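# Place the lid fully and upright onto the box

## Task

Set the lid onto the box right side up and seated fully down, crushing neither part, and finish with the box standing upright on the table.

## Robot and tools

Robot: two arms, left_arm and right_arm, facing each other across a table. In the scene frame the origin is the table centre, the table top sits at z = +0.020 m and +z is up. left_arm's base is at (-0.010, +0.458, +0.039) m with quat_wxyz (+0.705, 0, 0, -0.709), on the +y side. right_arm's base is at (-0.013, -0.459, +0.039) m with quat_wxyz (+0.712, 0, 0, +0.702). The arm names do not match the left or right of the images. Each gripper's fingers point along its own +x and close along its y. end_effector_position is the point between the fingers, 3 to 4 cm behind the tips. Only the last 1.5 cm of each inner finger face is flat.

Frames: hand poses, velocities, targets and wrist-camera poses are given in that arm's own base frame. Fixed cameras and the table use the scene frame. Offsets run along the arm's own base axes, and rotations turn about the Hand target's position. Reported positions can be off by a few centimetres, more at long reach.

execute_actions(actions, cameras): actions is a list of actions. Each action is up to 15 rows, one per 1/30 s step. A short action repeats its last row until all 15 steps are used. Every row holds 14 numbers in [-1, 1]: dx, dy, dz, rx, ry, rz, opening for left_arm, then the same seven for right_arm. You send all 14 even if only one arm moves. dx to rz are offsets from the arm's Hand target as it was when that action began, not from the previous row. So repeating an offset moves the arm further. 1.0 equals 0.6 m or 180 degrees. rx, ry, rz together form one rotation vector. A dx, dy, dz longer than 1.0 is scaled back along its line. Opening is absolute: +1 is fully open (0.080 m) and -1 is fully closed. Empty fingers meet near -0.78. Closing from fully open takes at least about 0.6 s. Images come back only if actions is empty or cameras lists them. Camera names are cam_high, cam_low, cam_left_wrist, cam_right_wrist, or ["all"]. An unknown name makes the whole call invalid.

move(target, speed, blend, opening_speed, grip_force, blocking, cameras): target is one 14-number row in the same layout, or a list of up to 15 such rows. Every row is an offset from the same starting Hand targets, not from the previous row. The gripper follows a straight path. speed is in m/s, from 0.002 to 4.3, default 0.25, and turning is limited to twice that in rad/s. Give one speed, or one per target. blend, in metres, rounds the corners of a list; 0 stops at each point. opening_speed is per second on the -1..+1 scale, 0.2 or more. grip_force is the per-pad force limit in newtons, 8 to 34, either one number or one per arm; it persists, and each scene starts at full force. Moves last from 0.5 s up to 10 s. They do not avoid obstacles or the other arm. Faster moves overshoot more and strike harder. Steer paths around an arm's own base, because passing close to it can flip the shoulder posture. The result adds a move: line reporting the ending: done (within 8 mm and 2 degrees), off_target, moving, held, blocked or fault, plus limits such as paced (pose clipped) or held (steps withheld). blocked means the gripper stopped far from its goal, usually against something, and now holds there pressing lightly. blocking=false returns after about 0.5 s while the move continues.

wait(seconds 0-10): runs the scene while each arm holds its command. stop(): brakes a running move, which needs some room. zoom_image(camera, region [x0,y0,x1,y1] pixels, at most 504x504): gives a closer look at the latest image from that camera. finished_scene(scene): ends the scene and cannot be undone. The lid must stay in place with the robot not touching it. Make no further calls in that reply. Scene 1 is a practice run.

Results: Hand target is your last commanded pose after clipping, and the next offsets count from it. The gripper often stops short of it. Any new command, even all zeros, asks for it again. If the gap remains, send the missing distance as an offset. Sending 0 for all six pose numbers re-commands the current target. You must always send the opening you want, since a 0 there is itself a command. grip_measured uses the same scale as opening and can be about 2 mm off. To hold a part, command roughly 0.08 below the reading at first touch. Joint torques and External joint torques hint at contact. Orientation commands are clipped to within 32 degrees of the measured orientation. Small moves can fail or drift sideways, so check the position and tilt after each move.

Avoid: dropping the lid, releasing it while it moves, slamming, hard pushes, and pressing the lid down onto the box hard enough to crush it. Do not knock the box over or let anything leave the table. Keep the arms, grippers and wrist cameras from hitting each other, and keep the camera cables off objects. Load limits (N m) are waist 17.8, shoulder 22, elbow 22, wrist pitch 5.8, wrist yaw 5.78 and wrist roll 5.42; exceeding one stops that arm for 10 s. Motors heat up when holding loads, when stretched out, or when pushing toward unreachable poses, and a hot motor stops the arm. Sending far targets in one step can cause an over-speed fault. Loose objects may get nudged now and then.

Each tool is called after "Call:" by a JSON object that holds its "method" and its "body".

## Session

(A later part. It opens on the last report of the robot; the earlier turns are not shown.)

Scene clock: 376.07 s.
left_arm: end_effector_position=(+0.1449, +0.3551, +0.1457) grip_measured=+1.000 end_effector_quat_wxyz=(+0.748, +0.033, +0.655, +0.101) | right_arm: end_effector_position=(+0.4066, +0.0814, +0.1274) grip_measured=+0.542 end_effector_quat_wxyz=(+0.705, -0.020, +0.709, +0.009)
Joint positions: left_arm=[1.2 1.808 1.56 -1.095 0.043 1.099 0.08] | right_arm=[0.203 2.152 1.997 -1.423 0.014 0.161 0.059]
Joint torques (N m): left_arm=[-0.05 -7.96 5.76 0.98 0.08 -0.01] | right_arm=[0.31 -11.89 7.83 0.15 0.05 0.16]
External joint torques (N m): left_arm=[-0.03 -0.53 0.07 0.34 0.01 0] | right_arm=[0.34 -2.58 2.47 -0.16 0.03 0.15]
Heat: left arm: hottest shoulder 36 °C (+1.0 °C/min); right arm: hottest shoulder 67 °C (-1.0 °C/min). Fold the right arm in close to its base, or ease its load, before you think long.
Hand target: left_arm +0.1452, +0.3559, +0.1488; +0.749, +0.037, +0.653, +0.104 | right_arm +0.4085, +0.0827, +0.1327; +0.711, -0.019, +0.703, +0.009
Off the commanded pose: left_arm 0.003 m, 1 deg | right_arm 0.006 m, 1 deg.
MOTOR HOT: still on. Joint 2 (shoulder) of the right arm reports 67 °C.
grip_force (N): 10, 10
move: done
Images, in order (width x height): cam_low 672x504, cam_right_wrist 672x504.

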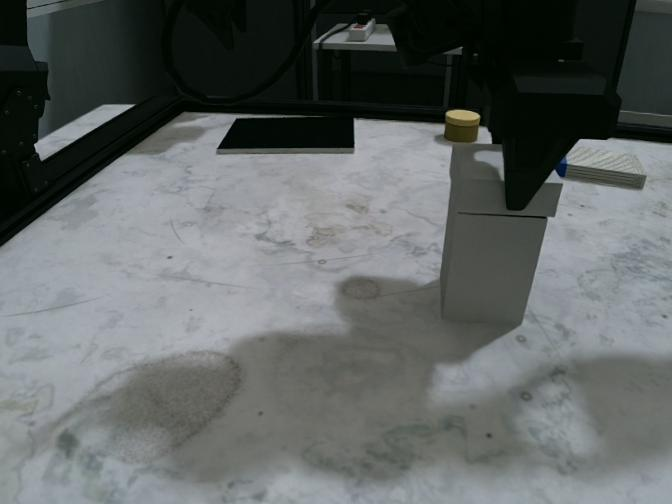

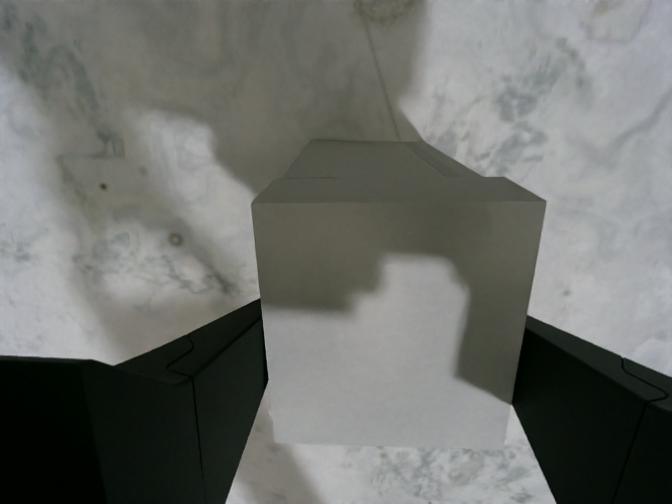

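Call:
{"method": "move", "body": {"target": [[0,0,0,0,0,0,1,0.0035,0.0028,0,0,0,0,0.18],[0,0,0,0,0,0,1,0.0012,0.0028,-0.0185,0,0,0,0.18]], "speed": 0.05, "cameras": ["cam_low","cam_right_wrist"]}}

Call:
{"method": "zoom_image", "body": {"camera": "cam_low", "region": [430, 130, 580, 230]}}

Call:
{"method": "zoom_image", "body": {"camera": "cam_right_wrist", "region": [220, 120, 580, 260]}}

Scene clock: 397.97 s.
left_arm: end_effector_position=(+0.1449, +0.3551, +0.1457) grip_measured=+1.000 end_effector_quat_wxyz=(+0.748, +0.033, +0.655, +0.101) | right_arm: end_effector_position=(+0.4109, +0.0834, +0.1235) grip_measured=+0.542 end_effector_quat_wxyz=(+0.712, -0.018, +0.702, +0.010)
Joint positions: left_arm=[1.2 1.808 1.56 -1.095 0.043 1.099 0.08] | right_arm=[0.205 2.152 1.982 -1.388 0.014 0.165 0.059]
Joint torques (N m): left_arm=[0.01 -7.95 5.88 0.99 0.09 0.02] | right_arm=[0.35 -11.87 4.77 0.78 0.06 0.17]
External joint torques (N m): left_arm=[-0.06 -0.55 0.18 0.33 0.02 0.03] | right_arm=[0.37 -2.54 -0.6 0.44 0.05 0.17]
Heat: left arm: hottest shoulder 36 °C (+1.0 °C/min); right arm: hottest shoulder 66 °C (+1.0 °C/min). Fold the right arm in close to its base, or ease its load, before you think long.
Hand target: left_arm +0.1452, +0.3559, +0.1488; +0.749, +0.037, +0.653, +0.104 | right_arm +0.4092, +0.0842, +0.1215; +0.711, -0.019, +0.703, +0.009
Off the commanded pose: left_arm 0.003 m, 1 deg | right_arm 0.003 m, 0 deg.
MOTOR HOT: still on. Joint 2 (shoulder) of the right arm reports 66 °C.
grip_force (N): 10, 10
move: done
Images, in order (width x height): cam_low 672x504, cam_right_wrist 672x504.

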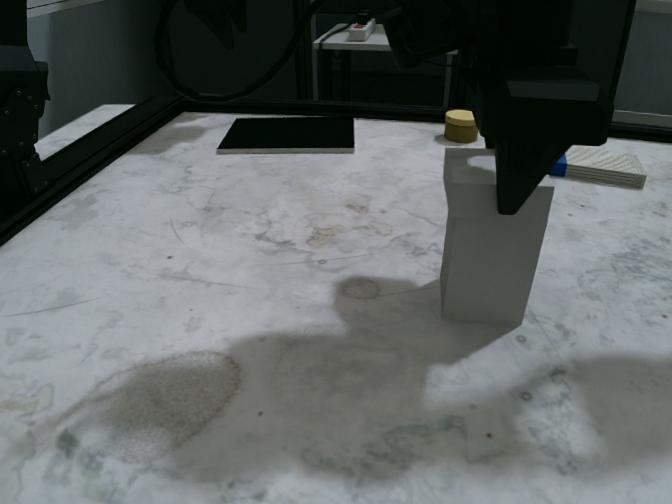

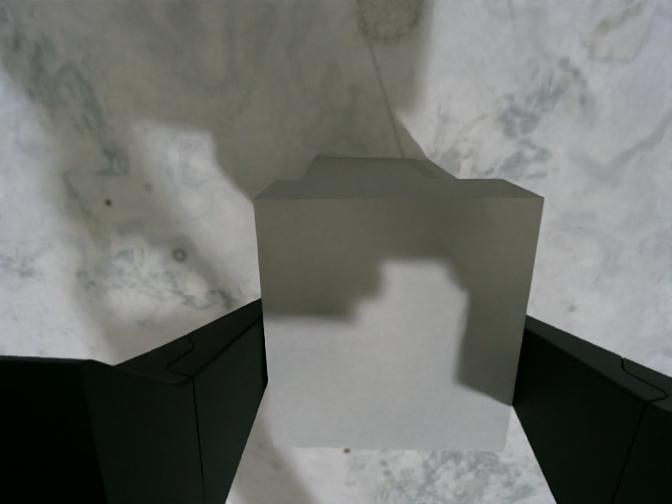

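Scaled by 3.360 from the camera's 672x504 image, which has a finer 960x720 frame.

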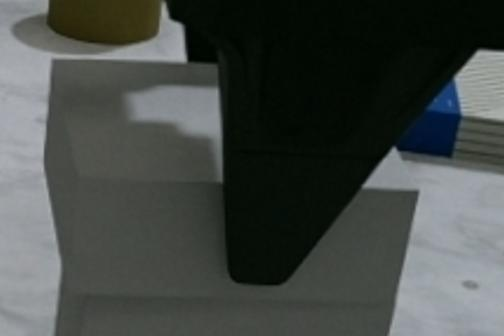

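Scaled by 1.400 from the camera's 672x504 image, which has a finer 960x720 frame.

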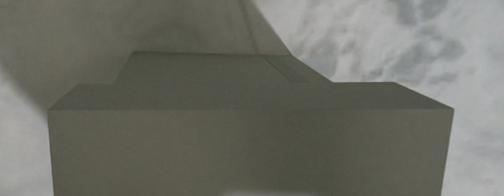

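Call:
{"method": "move", "body": {"target": [[0,0,0,0,0,0,1,0.0,0,0.008,0,0,0,0.18],[0,0,0,0,0,0,1,-0.0025,0,0.004,0,0,0,0.18],[0,0,0,0,0,0,1,-0.0025,0,-0.012,0,0,0,0.18]], "speed": 0.04, "cameras": ["cam_low","cam_right_wrist"]}}

Call:
{"method": "zoom_image", "body": {"camera": "cam_low", "region": [430, 130, 580, 230]}}

Call:
{"method": "zoom_image", "body": {"camera": "cam_right_wrist", "region": [220, 120, 580, 260]}}

Scene clock: 411.93 s.
left_arm: end_effector_position=(+0.1449, +0.3551, +0.1457) grip_measured=+1.000 end_effector_quat_wxyz=(+0.748, +0.033, +0.655, +0.101) | right_arm: end_effector_position=(+0.4094, +0.0833, +0.1222) grip_measured=+0.542 end_effector_quat_wxyz=(+0.716, -0.017, +0.697, +0.011)
Joint positions: left_arm=[1.2 1.808 1.56 -1.095 0.043 1.099 0.08] | right_arm=[0.206 2.132 1.945 -1.359 0.014 0.165 0.059]
Joint torques (N m): left_arm=[-0.02 -7.91 5.79 0.98 0.09 0.02] | right_arm=[0.41 -10.14 4.39 1.11 0.03 0.2]
External joint torques (N m): left_arm=[-0.05 -0.51 0.05 0.31 0.02 0.03] | right_arm=[0.37 -0.88 -1.02 0.76 0.02 0.19]
Heat: left arm: hottest shoulder 36 °C (+0.0 °C/min); right arm: hottest shoulder 66 °C (+2.0 °C/min). Fold the right arm in close to its base, or ease its load, before you think long.
Hand target: left_arm +0.1452, +0.3559, +0.1488; +0.749, +0.037, +0.653, +0.104 | right_arm +0.4077, +0.0844, +0.1144; +0.711, -0.019, +0.703, +0.009
Off the commanded pose: left_arm 0.003 m, 1 deg | right_arm 0.008 m, 1 deg.
MOTOR HOT: still on. Joint 2 (shoulder) of the right arm reports 66 °C.
grip_force (N): 10, 10
move: done
Images, in order (width x height): cam_low 672x504, cam_right_wrist 672x504.

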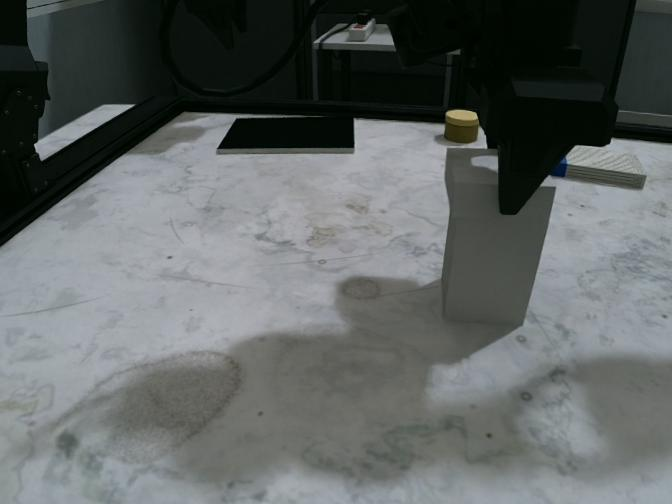

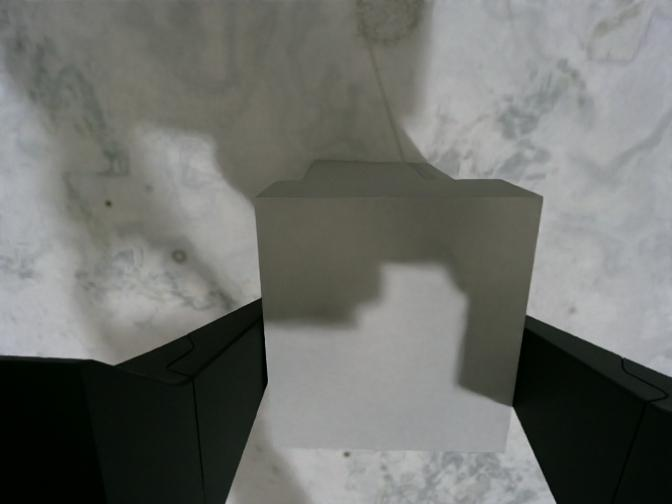

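Scaled by 3.360 from the camera's 672x504 image, which has a finer 960x720 frame.

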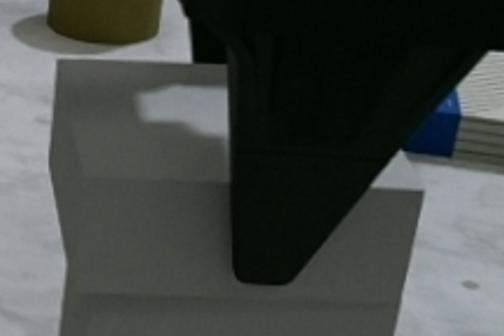

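Scaled by 1.400 from the camera's 672x504 image, which has a finer 960x720 frame.

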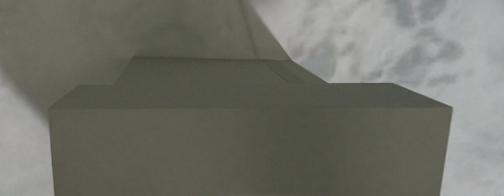

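Call:
{"method": "move", "body": {"target": [0,0,0,0,0,0,1,0,0,0.0275,0,0,0,0.18], "speed": 0.05, "cameras": ["cam_low","cam_right_wrist"]}}

Call:
{"method": "zoom_image", "body": {"camera": "cam_low", "region": [430, 130, 580, 230]}}

Call:
{"method": "zoom_image", "body": {"camera": "cam_right_wrist", "region": [220, 120, 580, 260]}}

Scene clock: 428.23 s.
left_arm: end_effector_position=(+0.1449, +0.3551, +0.1457) grip_measured=+1.000 end_effector_quat_wxyz=(+0.748, +0.033, +0.655, +0.101) | right_arm: end_effector_position=(+0.4055, +0.0828, +0.1299) grip_measured=+0.542 end_effector_quat_wxyz=(+0.709, -0.019, +0.705, +0.010)
Joint positions: left_arm=[1.2 1.808 1.56 -1.095 0.043 1.099 0.08] | right_arm=[0.206 2.138 1.985 -1.415 0.014 0.165 0.059]
Joint torques (N m): left_arm=[0.01 -7.94 5.67 0.98 0.09 -0.03] | right_arm=[0.37 -10.47 7.86 0.2 0.07 0.15]
External joint torques (N m): left_arm=[0 -0.6 0.08 0.38 0.02 -0.02] | right_arm=[0.37 -1.22 2.45 -0.15 0.06 0.14]
Heat: left arm: hottest elbow 37 °C (+1.0 °C/min); right arm: hottest shoulder 60 °C (-7.1 °C/min). Fold the right arm in close to its base, or ease its load, before you think long.
Hand target: left_arm +0.1452, +0.3559, +0.1488; +0.749, +0.037, +0.653, +0.104 | right_arm +0.4077, +0.0843, +0.1310; +0.711, -0.019, +0.703, +0.009
Off the commanded pose: left_arm 0.003 m, 1 deg | right_arm 0.003 m, 0 deg.
MOTOR HOT: still on. Joint 2 (shoulder) of the right arm reports 60 °C.
grip_force (N): 10, 10
move: done
Images, in order (width x height): cam_low 672x504, cam_right_wrist 672x504.

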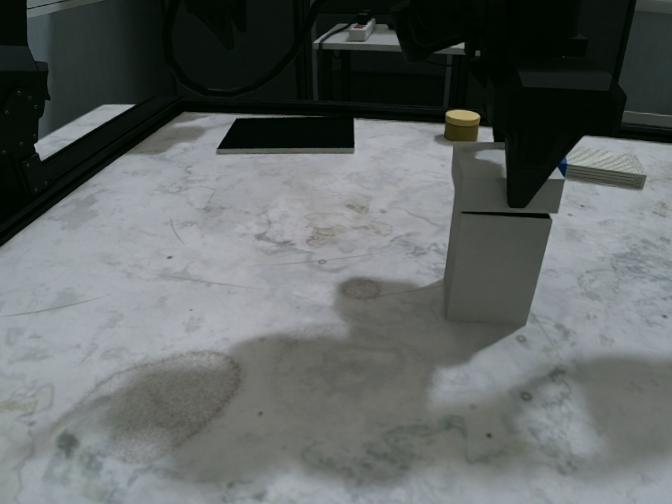

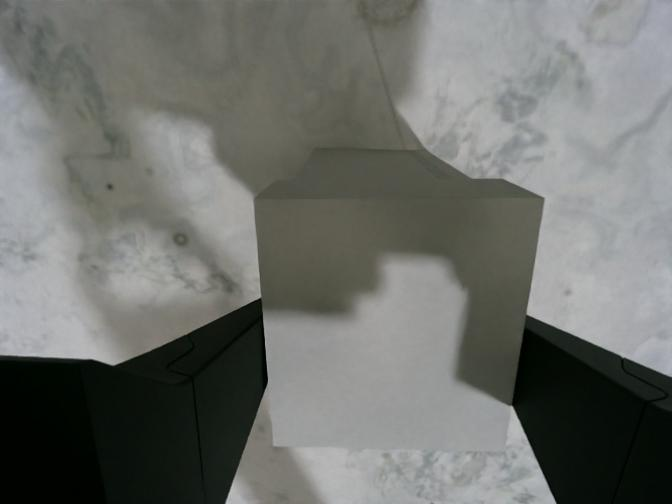

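Scaled by 3.360 from the camera's 672x504 image, which has a finer 960x720 frame.

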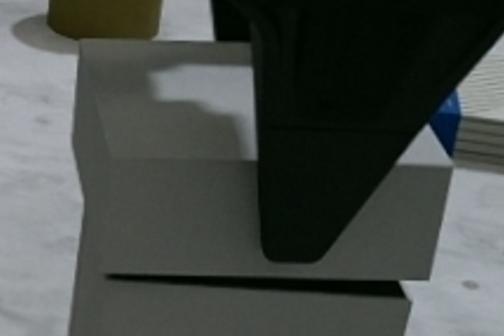

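Scaled by 1.400 from the camera's 672x504 image, which has a finer 960x720 frame.

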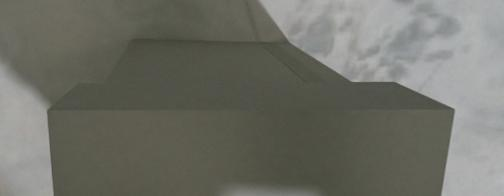

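Call:
{"method": "move", "body": {"target": [[0,0,0,0,0,0,1,-0.003,0.0005,-0.001,0,-0.003,-0.007,0.18],[0,0,0,0,0,0,1,-0.005,0.0005,-0.021,0,-0.003,-0.007,0.18]], "speed": 0.05, "cameras": ["cam_low","cam_right_wrist"]}}

Call:
{"method": "zoom_image", "body": {"camera": "cam_low", "region": [430, 130, 580, 230]}}

Call:
{"method": "zoom_image", "body": {"camera": "cam_right_wrist", "region": [220, 120, 580, 260]}}

Scene clock: 456.17 s.
left_arm: end_effector_position=(+0.1449, +0.3551, +0.1457) grip_measured=+1.000 end_effector_quat_wxyz=(+0.748, +0.033, +0.655, +0.101) | right_arm: end_effector_position=(+0.4068, +0.0842, +0.1227) grip_measured=+0.542 end_effector_quat_wxyz=(+0.718, -0.010, +0.696, +0.004)
Joint positions: left_arm=[1.2 1.808 1.56 -1.095 0.043 1.099 0.08] | right_arm=[0.209 2.118 1.925 -1.35 0.014 0.19 0.059]
Joint torques (N m): left_arm=[-0.03 -7.9 5.76 0.98 0.11 0] | right_arm=[0.37 -11.17 4.59 0.82 0.14 0.16]
External joint torques (N m): left_arm=[-0.09 -0.48 0.09 0.35 0.04 0.01] | right_arm=[0.33 -1.88 -0.89 0.46 0.13 0.16]
Heat: left arm: hottest elbow 37 °C (+1.0 °C/min); right arm: hottest shoulder 54 °C (-13.2 °C/min). Fold the right arm in close to its base, or ease its load, before you think long.
Hand target: left_arm +0.1452, +0.3559, +0.1488; +0.749, +0.037, +0.653, +0.104 | right_arm +0.4047, +0.0846, +0.1183; +0.714, -0.011, +0.700, +0.001
Off the commanded pose: left_arm 0.003 m, 1 deg | right_arm 0.005 m, 1 deg.
MOTOR HOT: still on. Joint 2 (shoulder) of the right arm reports 54 °C.
grip_force (N): 10, 10
move: done
Images, in order (width x height): cam_low 672x504, cam_right_wrist 672x504.

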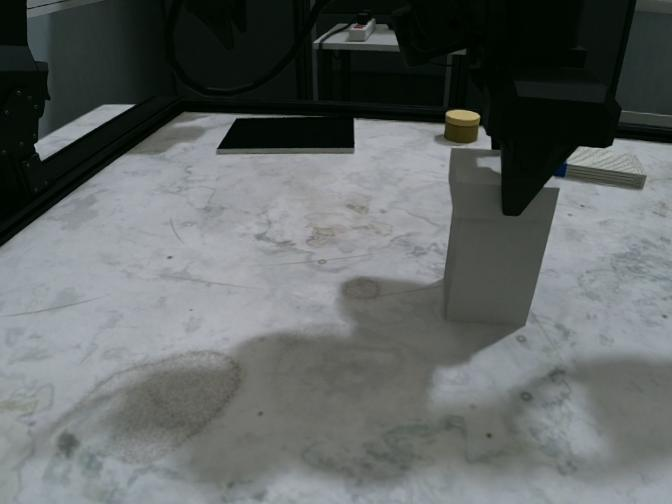

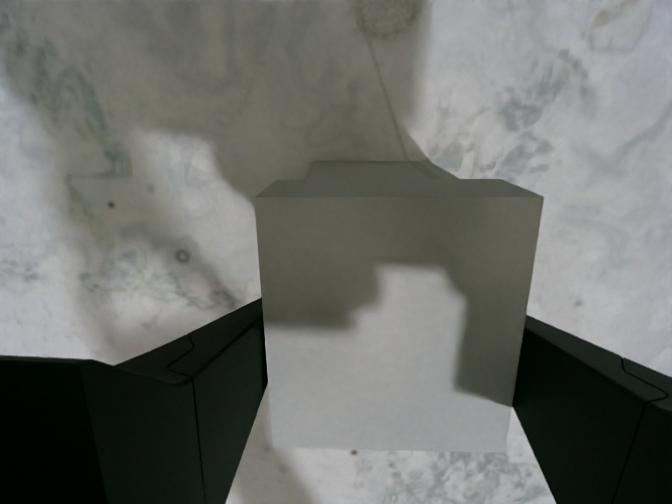

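Scaled by 3.360 from the camera's 672x504 image, which has a finer 960x720 frame.

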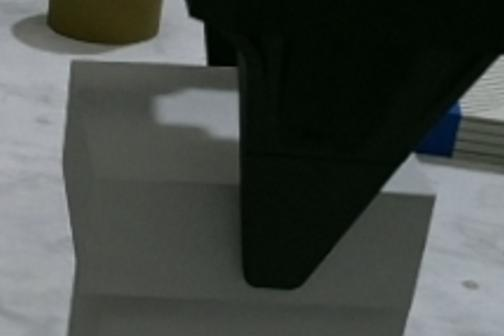

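Scaled by 1.400 from the camera's 672x504 image, which has a finer 960x720 frame.

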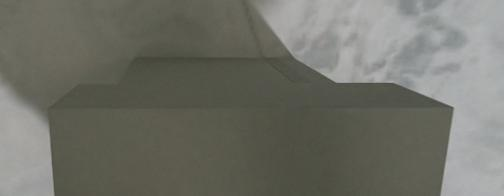

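Call:
{"method": "move", "body": {"target": [0,0,0,0,0,0,1,-0.0015,0,-0.015,0,0,0,0.18], "speed": 0.05, "cameras": ["cam_low","cam_right_wrist"]}}

Call:
{"method": "zoom_image", "body": {"camera": "cam_low", "region": [430, 130, 580, 230]}}

Call:
{"method": "zoom_image", "body": {"camera": "cam_right_wrist", "region": [220, 120, 580, 260]}}

Scene clock: 474.97 s.
left_arm: end_effector_position=(+0.1449, +0.3551, +0.1457) grip_measured=+1.000 end_effector_quat_wxyz=(+0.748, +0.033, +0.655, +0.101) | right_arm: end_effector_position=(+0.4062, +0.0841, +0.1212) grip_measured=+0.542 end_effector_quat_wxyz=(+0.724, -0.008, +0.690, +0.005)
Joint positions: left_arm=[1.2 1.808 1.56 -1.095 0.043 1.099 0.08] | right_arm=[0.209 2.098 1.888 -1.315 0.014 0.19 0.059]
Joint torques (N m): left_arm=[0.04 -7.93 5.8 0.98 0.07 -0.01] | right_arm=[0.36 -9.06 3.86 1.11 0.14 0.2]
External joint torques (N m): left_arm=[0.02 -0.53 0.08 0.32 0 0] | right_arm=[0.39 0.06 -1.63 0.71 0.12 0.2]
Heat: left arm: hottest elbow 37 °C (+1.0 °C/min); right arm: hottest shoulder 59 °C (-6.0 °C/min). Fold the right arm in close to its base, or ease its load, before you think long.
Hand target: left_arm +0.1452, +0.3559, +0.1488; +0.749, +0.037, +0.653, +0.104 | right_arm +0.4038, +0.0846, +0.1093; +0.714, -0.011, +0.700, +0.001
Off the commanded pose: left_arm 0.003 m, 1 deg | right_arm 0.012 m, 2 deg.
MOTOR HOT: still on. Joint 2 (shoulder) of the right arm reports 59 °C.
grip_force (N): 10, 10
move: off_target (right_arm)
Images, in order (width x height): cam_low 672x504, cam_right_wrist 672x504.

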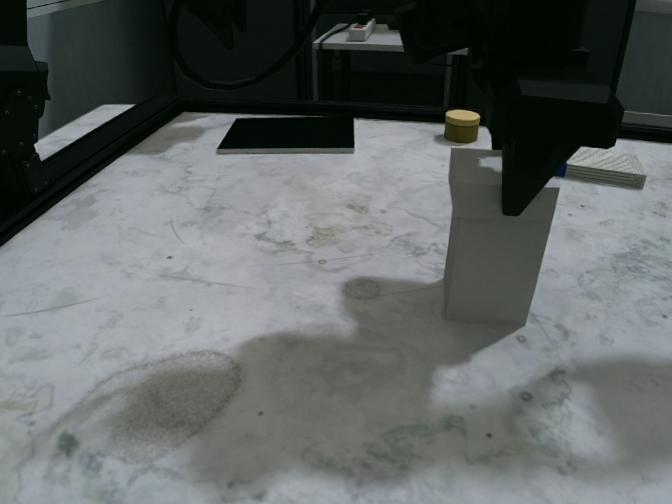

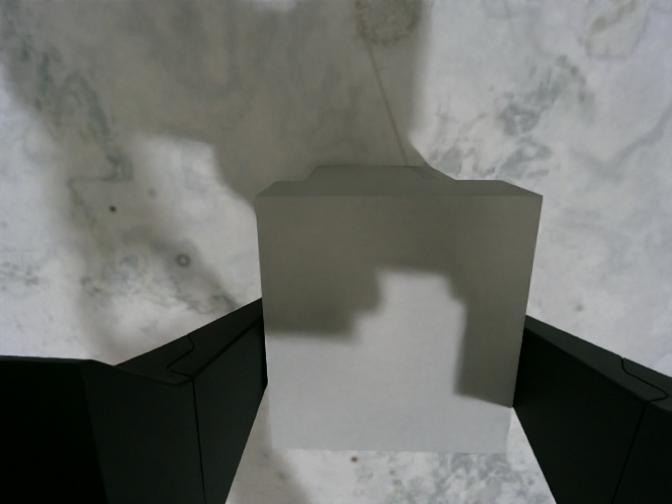

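Scaled by 3.360 from the camera's 672x504 image, which has a finer 960x720 frame.

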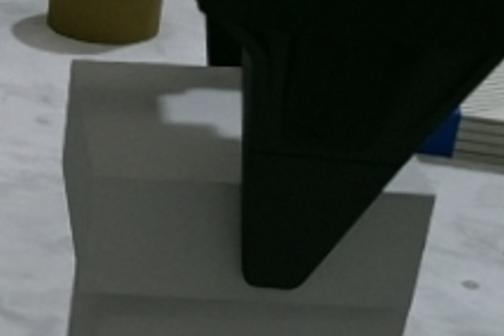

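Scaled by 1.400 from the camera's 672x504 image, which has a finer 960x720 frame.

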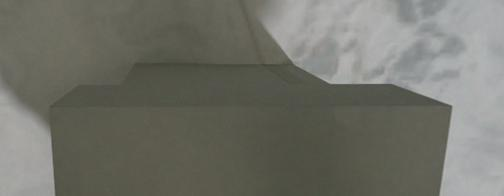

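Call:
{"method": "move", "body": {"target": [[0,0,0,0,0,0,1,0.0015,0,0.014,0,0,0,0.18],[0,0,0,0,0,0,1,0.0015,-0.005,0.012,0,0,0,0.18],[0,0,0,0,0,0,1,-0.004,-0.005,0.012,0,0,0,0.18],[0,0,0,0,0,0,1,-0.004,0.004,0.012,0,0,0,0.18],[0,0,0,0,0,0,1,0.005,0.004,0.012,0,0,0,0.18],[0,0,0,0,0,0,1,0.005,-0.004,0.012,0,0,0,0.18],[0,0,0,0,0,0,1,0.001,-0.001,0.006,0,0,0,0.18]], "speed": 0.03, "blend": 0.001, "cameras": ["cam_low","cam_right_wrist"]}}

Call:
{"method": "zoom_image", "body": {"camera": "cam_low", "region": [430, 130, 580, 230]}}

Call:
{"method": "zoom_image", "body": {"camera": "cam_right_wrist", "region": [220, 120, 580, 260]}}

Scene clock: 522.27 s.
left_arm: end_effector_position=(+0.1449, +0.3551, +0.1457) grip_measured=+1.000 end_effector_quat_wxyz=(+0.748, +0.033, +0.655, +0.101) | right_arm: end_effector_position=(+0.4055, +0.0838, +0.1218) grip_measured=+0.542 end_effector_quat_wxyz=(+0.720, -0.009, +0.694, +0.002)
Joint positions: left_arm=[1.2 1.808 1.56 -1.095 0.043 1.099 0.08] | right_arm=[0.21 2.105 1.902 -1.333 0.017 0.195 0.059]
Joint torques (N m): left_arm=[-0.01 -7.88 5.92 0.99 0.08 -0.03] | right_arm=[0.01 -9.87 4.32 1.28 -0.01 -0.04]
External joint torques (N m): left_arm=[-0.02 -0.51 0.24 0.34 0 -0.02] | right_arm=[-0.09 -0.78 -1.08 0.92 -0.02 -0.04]
Heat: left arm: hottest shoulder 37 °C (+1.0 °C/min); right arm: hottest shoulder 52 °C (-5.1 °C/min). Fold the right arm in close to its base, or ease its load, before you think long.
Hand target: left_arm +0.1452, +0.3559, +0.1488; +0.749, +0.037, +0.653, +0.104 | right_arm +0.4044, +0.0839, +0.1130; +0.714, -0.011, +0.700, +0.001
Off the commanded pose: left_arm 0.003 m, 1 deg | right_arm 0.009 m, 1 deg.
MOTOR HOT: still on. Joint 2 (shoulder) of the right arm reports 52 °C.
grip_force (N): 10, 10
move: off_target (right_arm)
Images, in order (width x height): cam_low 672x504, cam_right_wrist 672x504.

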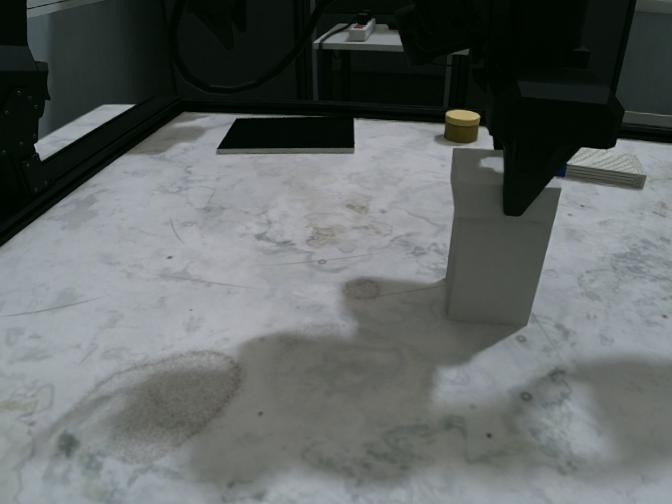

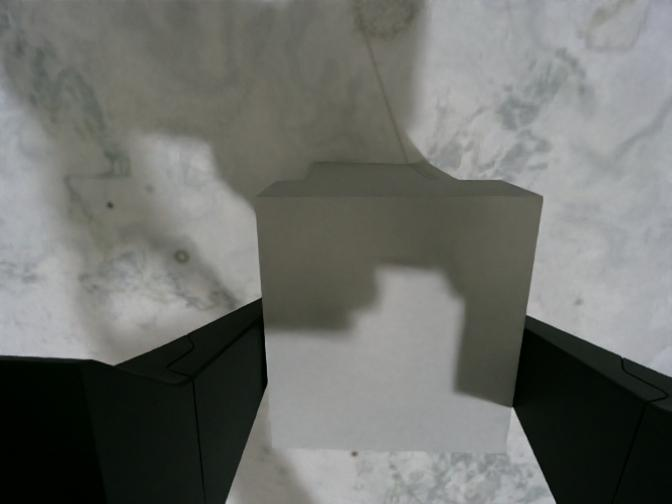

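Scaled by 3.360 from the camera's 672x504 image, which has a finer 960x720 frame.

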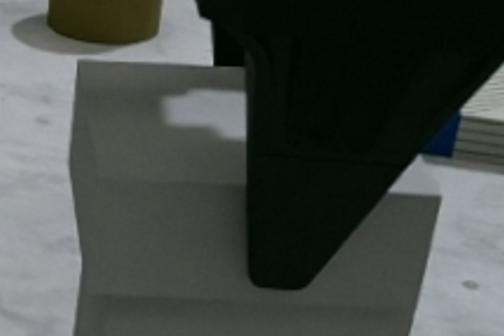

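Scaled by 1.400 from the camera's 672x504 image, which has a finer 960x720 frame.

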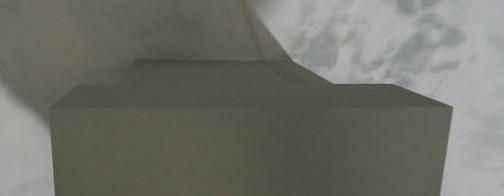

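Call:
{"method": "zoom_image", "body": {"camera": "cam_low", "region": [440, 140, 500, 230]}}

Call:
{"method": "zoom_image", "body": {"camera": "cam_low", "region": [510, 180, 570, 240]}}

Call:
{"method": "zoom_image", "body": {"camera": "cam_right_wrist", "region": [240, 150, 400, 210]}}

Call:
{"method": "zoom_image", "body": {"camera": "cam_right_wrist", "region": [400, 150, 560, 210]}}

Scaled by 5.600 from the camera's 672x504 image, which has a finer 960x720 frame.

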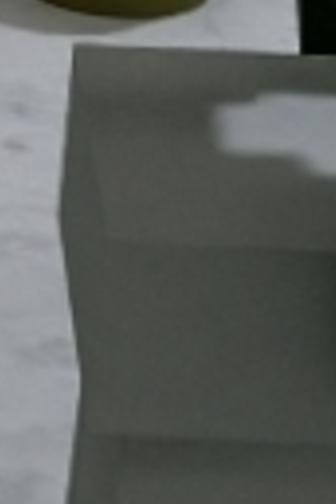

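Scaled by 8.400 from the camera's 672x504 image, which has a finer 960x720 frame.

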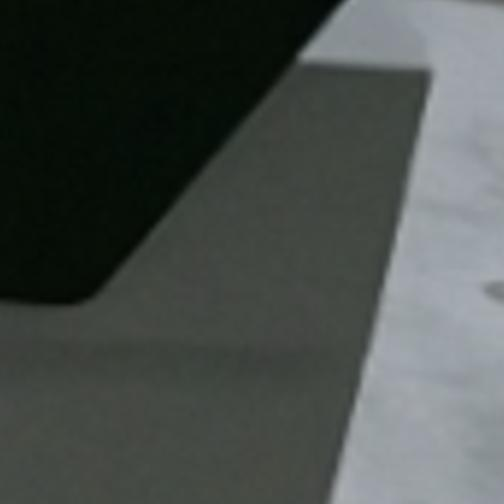

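Scaled by 3.150 from the camera's 672x504 image, which has a finer 960x720 frame.

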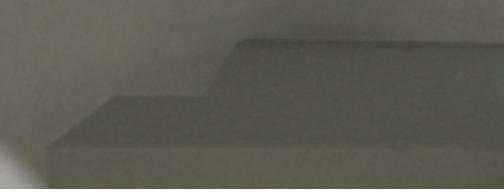

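Scaled by 3.150 from the camera's 672x504 image, which has a finer 960x720 frame.

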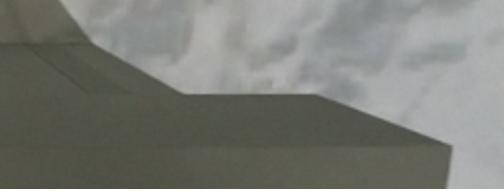

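Call:
{"method": "move", "body": {"target": [[0,0,0,0,0,0,1,0,0,0.029,0,0,0,0.18],[0,0,0,0,0,0,1,-0.0037,0,0.029,0,0,0,0.18],[0,0,0,0,0,0,1,-0.0037,0,0.008,0,0,0,0.18]], "speed": 0.05, "cameras": ["cam_low","cam_right_wrist"]}}

Call:
{"method": "zoom_image", "body": {"camera": "cam_low", "region": [430, 130, 580, 230]}}

Call:
{"method": "zoom_image", "body": {"camera": "cam_low", "region": [510, 180, 570, 240]}}

Call:
{"method": "zoom_image", "body": {"camera": "cam_right_wrist", "region": [220, 120, 580, 260]}}

Scene clock: 570.80 s.
left_arm: end_effector_position=(+0.1449, +0.3551, +0.1457) grip_measured=+1.000 end_effector_quat_wxyz=(+0.748, +0.033, +0.655, +0.101) | right_arm: end_effector_position=(+0.4039, +0.0837, +0.1224) grip_measured=+0.542 end_effector_quat_wxyz=(+0.718, -0.010, +0.696, +0.001)
Joint positions: left_arm=[1.2 1.808 1.56 -1.095 0.043 1.099 0.08] | right_arm=[0.211 2.105 1.904 -1.343 0.017 0.195 0.059]
Joint torques (N m): left_arm=[-0.02 -8 5.71 0.97 0.11 -0.02] | right_arm=[0.11 -10.67 4.57 0.94 0.03 -0.02]
External joint torques (N m): left_arm=[-0.01 -0.63 0.04 0.34 0.03 -0.01] | right_arm=[0.05 -1.53 -0.87 0.58 0.02 -0.02]
Heat: left arm: hottest elbow 38 °C (+1.0 °C/min); right arm: hottest shoulder 52 °C (-1.0 °C/min). Fold the right arm in close to its base, or ease its load, before you think long.
Hand target: left_arm +0.1452, +0.3559, +0.1488; +0.749, +0.037, +0.653, +0.104 | right_arm +0.4022, +0.0840, +0.1177; +0.714, -0.011, +0.700, +0.001
Off the commanded pose: left_arm 0.003 m, 1 deg | right_arm 0.005 m, 1 deg.
MOTOR HOT: still on. Joint 2 (shoulder) of the right arm reports 52 °C.
grip_force (N): 10, 10
move: done
Images, in order (width x height): cam_low 672x504, cam_right_wrist 672x504.

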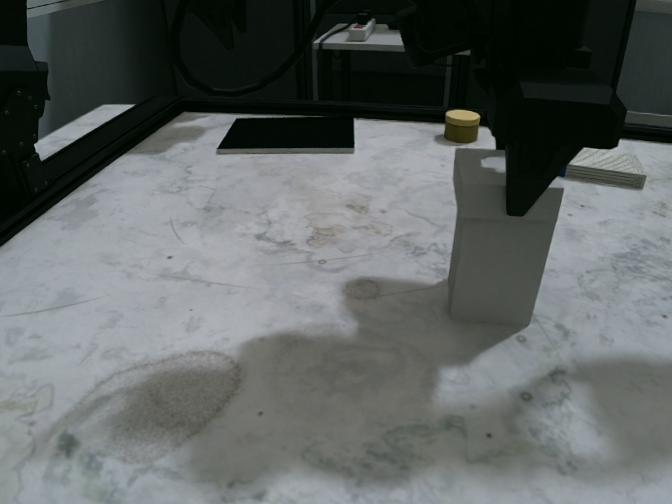

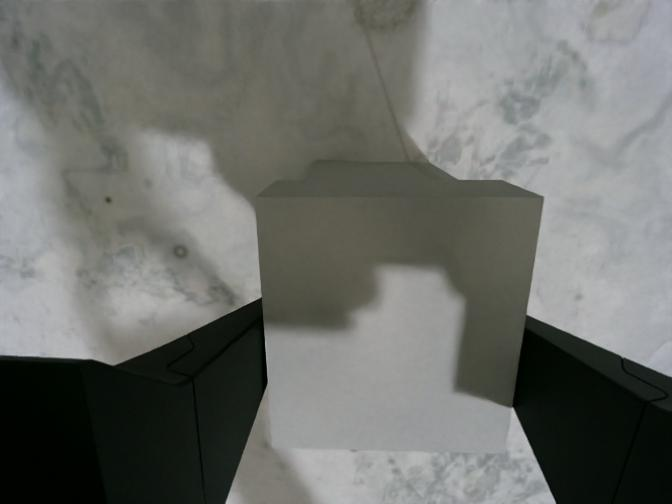

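Scaled by 3.360 from the camera's 672x504 image, which has a finer 960x720 frame.

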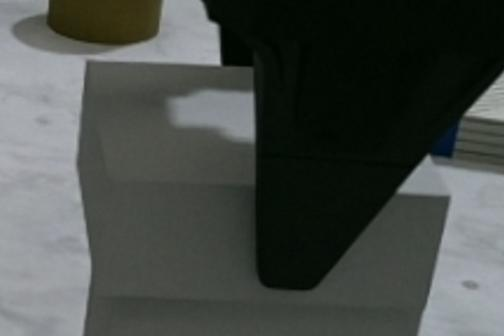

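Scaled by 8.400 from the camera's 672x504 image, which has a finer 960x720 frame.

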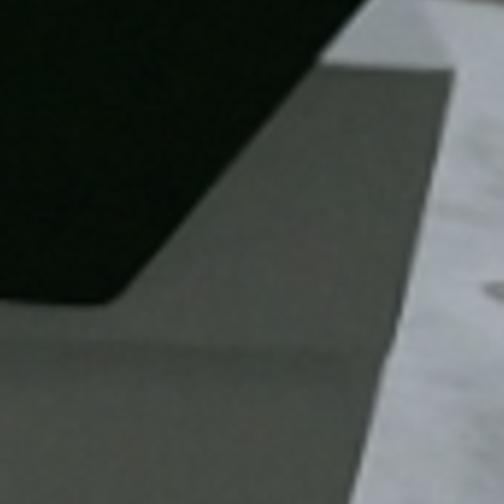

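Scaled by 1.400 from the camera's 672x504 image, which has a finer 960x720 frame.

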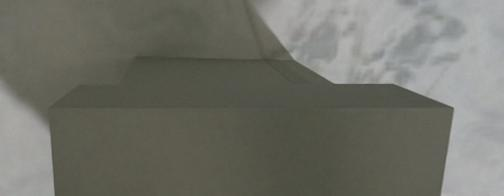

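Call:
{"method": "move", "body": {"target": [0,0,0,0,0,0,1,-0.0005,0,0.033,0,0,0,0.18], "speed": 0.05, "cameras": ["cam_low","cam_right_wrist"]}}

Call:
{"method": "zoom_image", "body": {"camera": "cam_low", "region": [440, 140, 500, 230]}}

Call:
{"method": "zoom_image", "body": {"camera": "cam_low", "region": [510, 180, 570, 240]}}

Call:
{"method": "zoom_image", "body": {"camera": "cam_right_wrist", "region": [240, 130, 400, 210]}}

Call:
{"method": "zoom_image", "body": {"camera": "cam_right_wrist", "region": [400, 130, 560, 210]}}

Scene clock: 586.50 s.
left_arm: end_effector_position=(+0.1449, +0.3551, +0.1457) grip_measured=+1.000 end_effector_quat_wxyz=(+0.748, +0.033, +0.655, +0.101) | right_arm: end_effector_position=(+0.3995, +0.0827, +0.1361) grip_measured=+0.542 end_effector_quat_wxyz=(+0.712, -0.011, +0.702, +0.000)
Joint positions: left_arm=[1.2 1.808 1.56 -1.095 0.043 1.099 0.08] | right_arm=[0.211 2.105 1.959 -1.413 0.017 0.195 0.059]
Joint torques (N m): left_arm=[0 -7.91 5.78 0.98 0.07 0] | right_arm=[0.22 -10.34 8 0.25 0.04 0.02]
External joint torques (N m): left_arm=[0.01 -0.57 0.13 0.34 0 0.01] | right_arm=[0.31 -1.28 2.64 -0.07 0.02 0.02]
Heat: left arm: hottest elbow 38 °C (+1.0 °C/min); right arm: hottest shoulder 52 °C (+0.0 °C/min). Fold the right arm in close to its base, or ease its load, before you think long.
Hand target: left_arm +0.1452, +0.3559, +0.1488; +0.749, +0.037, +0.653, +0.104 | right_arm +0.4019, +0.0840, +0.1376; +0.714, -0.011, +0.700, +0.001
Off the commanded pose: left_arm 0.003 m, 1 deg | right_arm 0.003 m, 0 deg.
MOTOR HOT: still on. Joint 2 (shoulder) of the right arm reports 52 °C.
grip_force (N): 10, 10
move: done
Images, in order (width x height): cam_low 672x504, cam_right_wrist 672x504.

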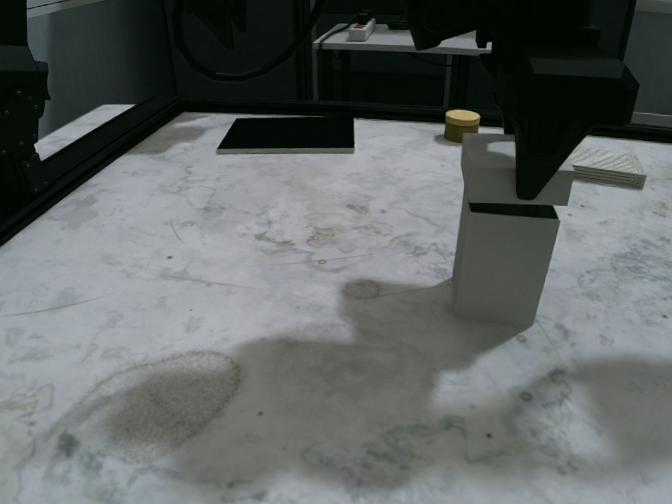

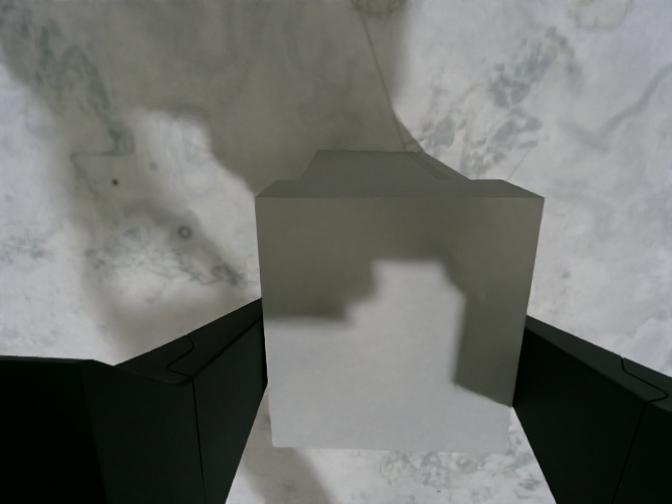

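Scaled by 5.600 from the camera's 672x504 image, which has a finer 960x720 frame.

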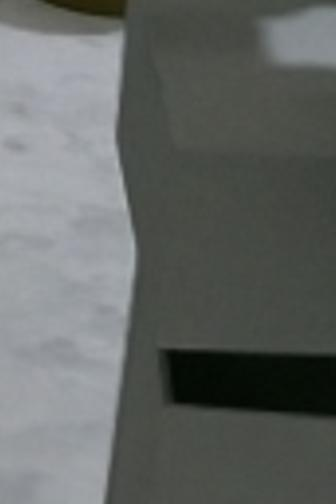

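Scaled by 8.400 from the camera's 672x504 image, which has a finer 960x720 frame.

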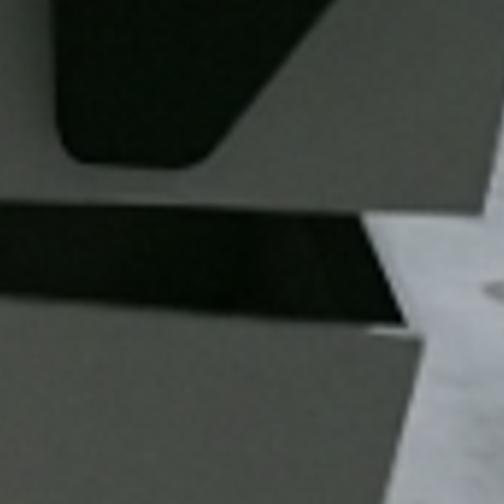

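Scaled by 3.150 from the camera's 672x504 image, which has a finer 960x720 frame.

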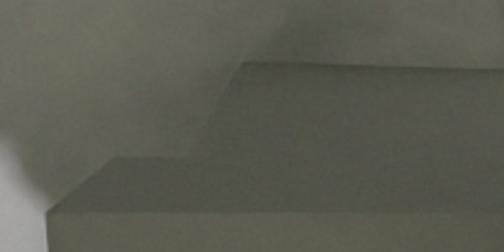

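Scaled by 3.150 from the camera's 672x504 image, which has a finer 960x720 frame.

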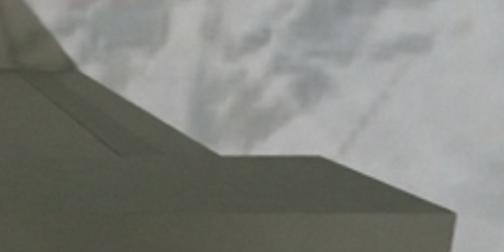

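Call:
{"method": "move", "body": {"target": [[0,0,0,0,0,0,1,-0.0082,-0.0023,0.001,0,-0.0125,-0.007,0.18],[0,0,0,0,0,0,1,-0.0082,-0.0023,-0.007,0,-0.0125,-0.007,0.18]], "speed": 0.05, "cameras": ["cam_low","cam_right_wrist"]}}

Call:
{"method": "zoom_image", "body": {"camera": "cam_low", "region": [440, 140, 500, 230]}}

Call:
{"method": "zoom_image", "body": {"camera": "cam_low", "region": [510, 180, 570, 240]}}

Call:
{"method": "zoom_image", "body": {"camera": "cam_right_wrist", "region": [240, 130, 400, 210]}}

Call:
{"method": "zoom_image", "body": {"camera": "cam_right_wrist", "region": [400, 130, 560, 210]}}

Scene clock: 643.37 s.
left_arm: end_effector_position=(+0.1449, +0.3551, +0.1457) grip_measured=+1.000 end_effector_quat_wxyz=(+0.748, +0.033, +0.655, +0.101) | right_arm: end_effector_position=(+0.3980, +0.0821, +0.1280) grip_measured=+0.542 end_effector_quat_wxyz=(+0.722, -0.004, +0.692, -0.006)
Joint positions: left_arm=[1.2 1.808 1.56 -1.095 0.043 1.099 0.08] | right_arm=[0.212 2.067 1.868 -1.332 0.022 0.215 0.059]
Joint torques (N m): left_arm=[0.12 -7.92 5.8 0.97 0.07 0] | right_arm=[0.32 -12.86 5.51 0.7 0.18 0.17]
External joint torques (N m): left_arm=[0.11 -0.55 0.16 0.34 0 0.01] | right_arm=[0.29 -3.88 -0.01 0.29 0.15 0.17]
Heat: left arm: hottest elbow 38 °C (+0.0 °C/min); right arm: hottest shoulder 53 °C (+1.0 °C/min). Fold the right arm in close to its base, or ease its load, before you think long.
Hand target: left_arm +0.1452, +0.3559, +0.1488; +0.749, +0.037, +0.653, +0.104 | right_arm +0.3970, +0.0826, +0.1332; +0.728, -0.003, +0.686, -0.007
Off the commanded pose: left_arm 0.003 m, 1 deg | right_arm 0.006 m, 1 deg.
MOTOR HOT: still on. Joint 2 (shoulder) of the right arm reports 53 °C.
grip_force (N): 10, 10
move: done
Images, in order (width x height): cam_low 672x504, cam_right_wrist 672x504.

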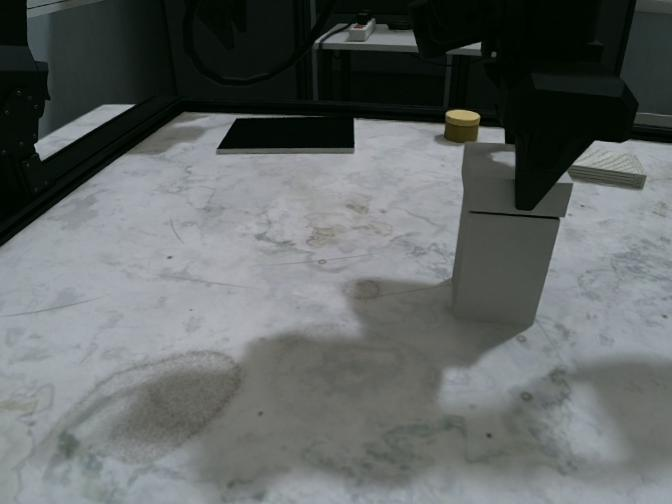

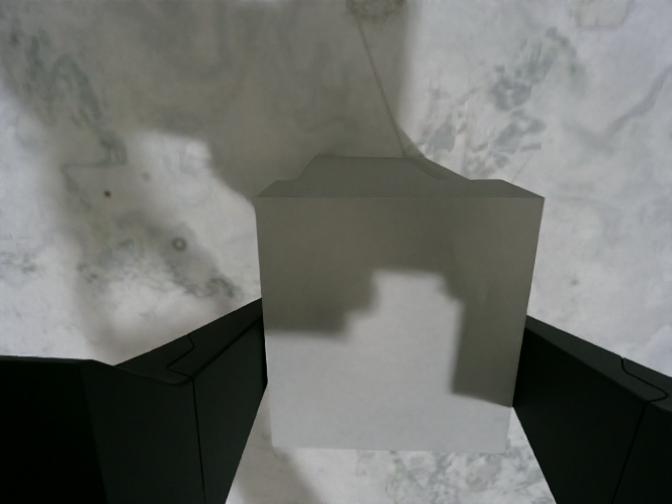

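Scaled by 5.600 from the camera's 672x504 image, which has a finer 960x720 frame.

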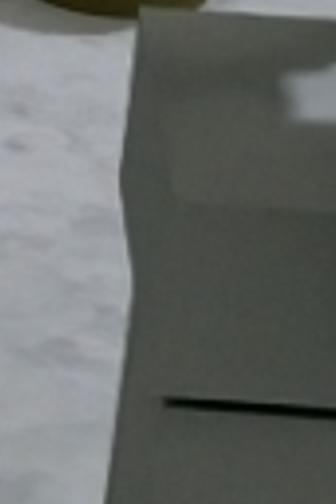

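Scaled by 8.400 from the camera's 672x504 image, which has a finer 960x720 frame.

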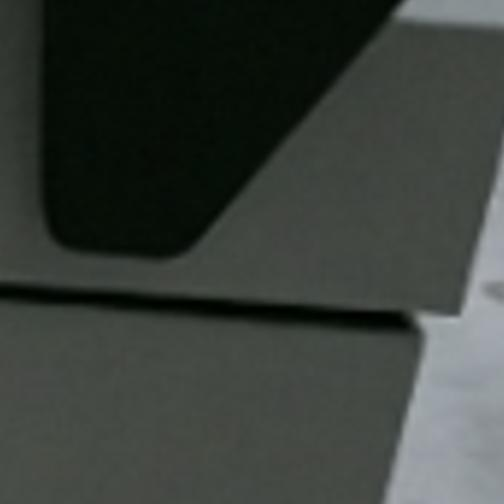

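Scaled by 3.150 from the camera's 672x504 image, which has a finer 960x720 frame.

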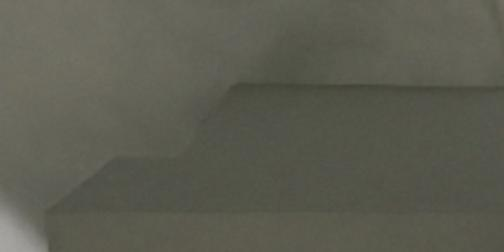

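Scaled by 3.150 from the camera's 672x504 image, which has a finer 960x720 frame.

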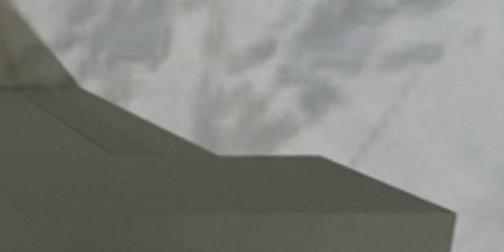

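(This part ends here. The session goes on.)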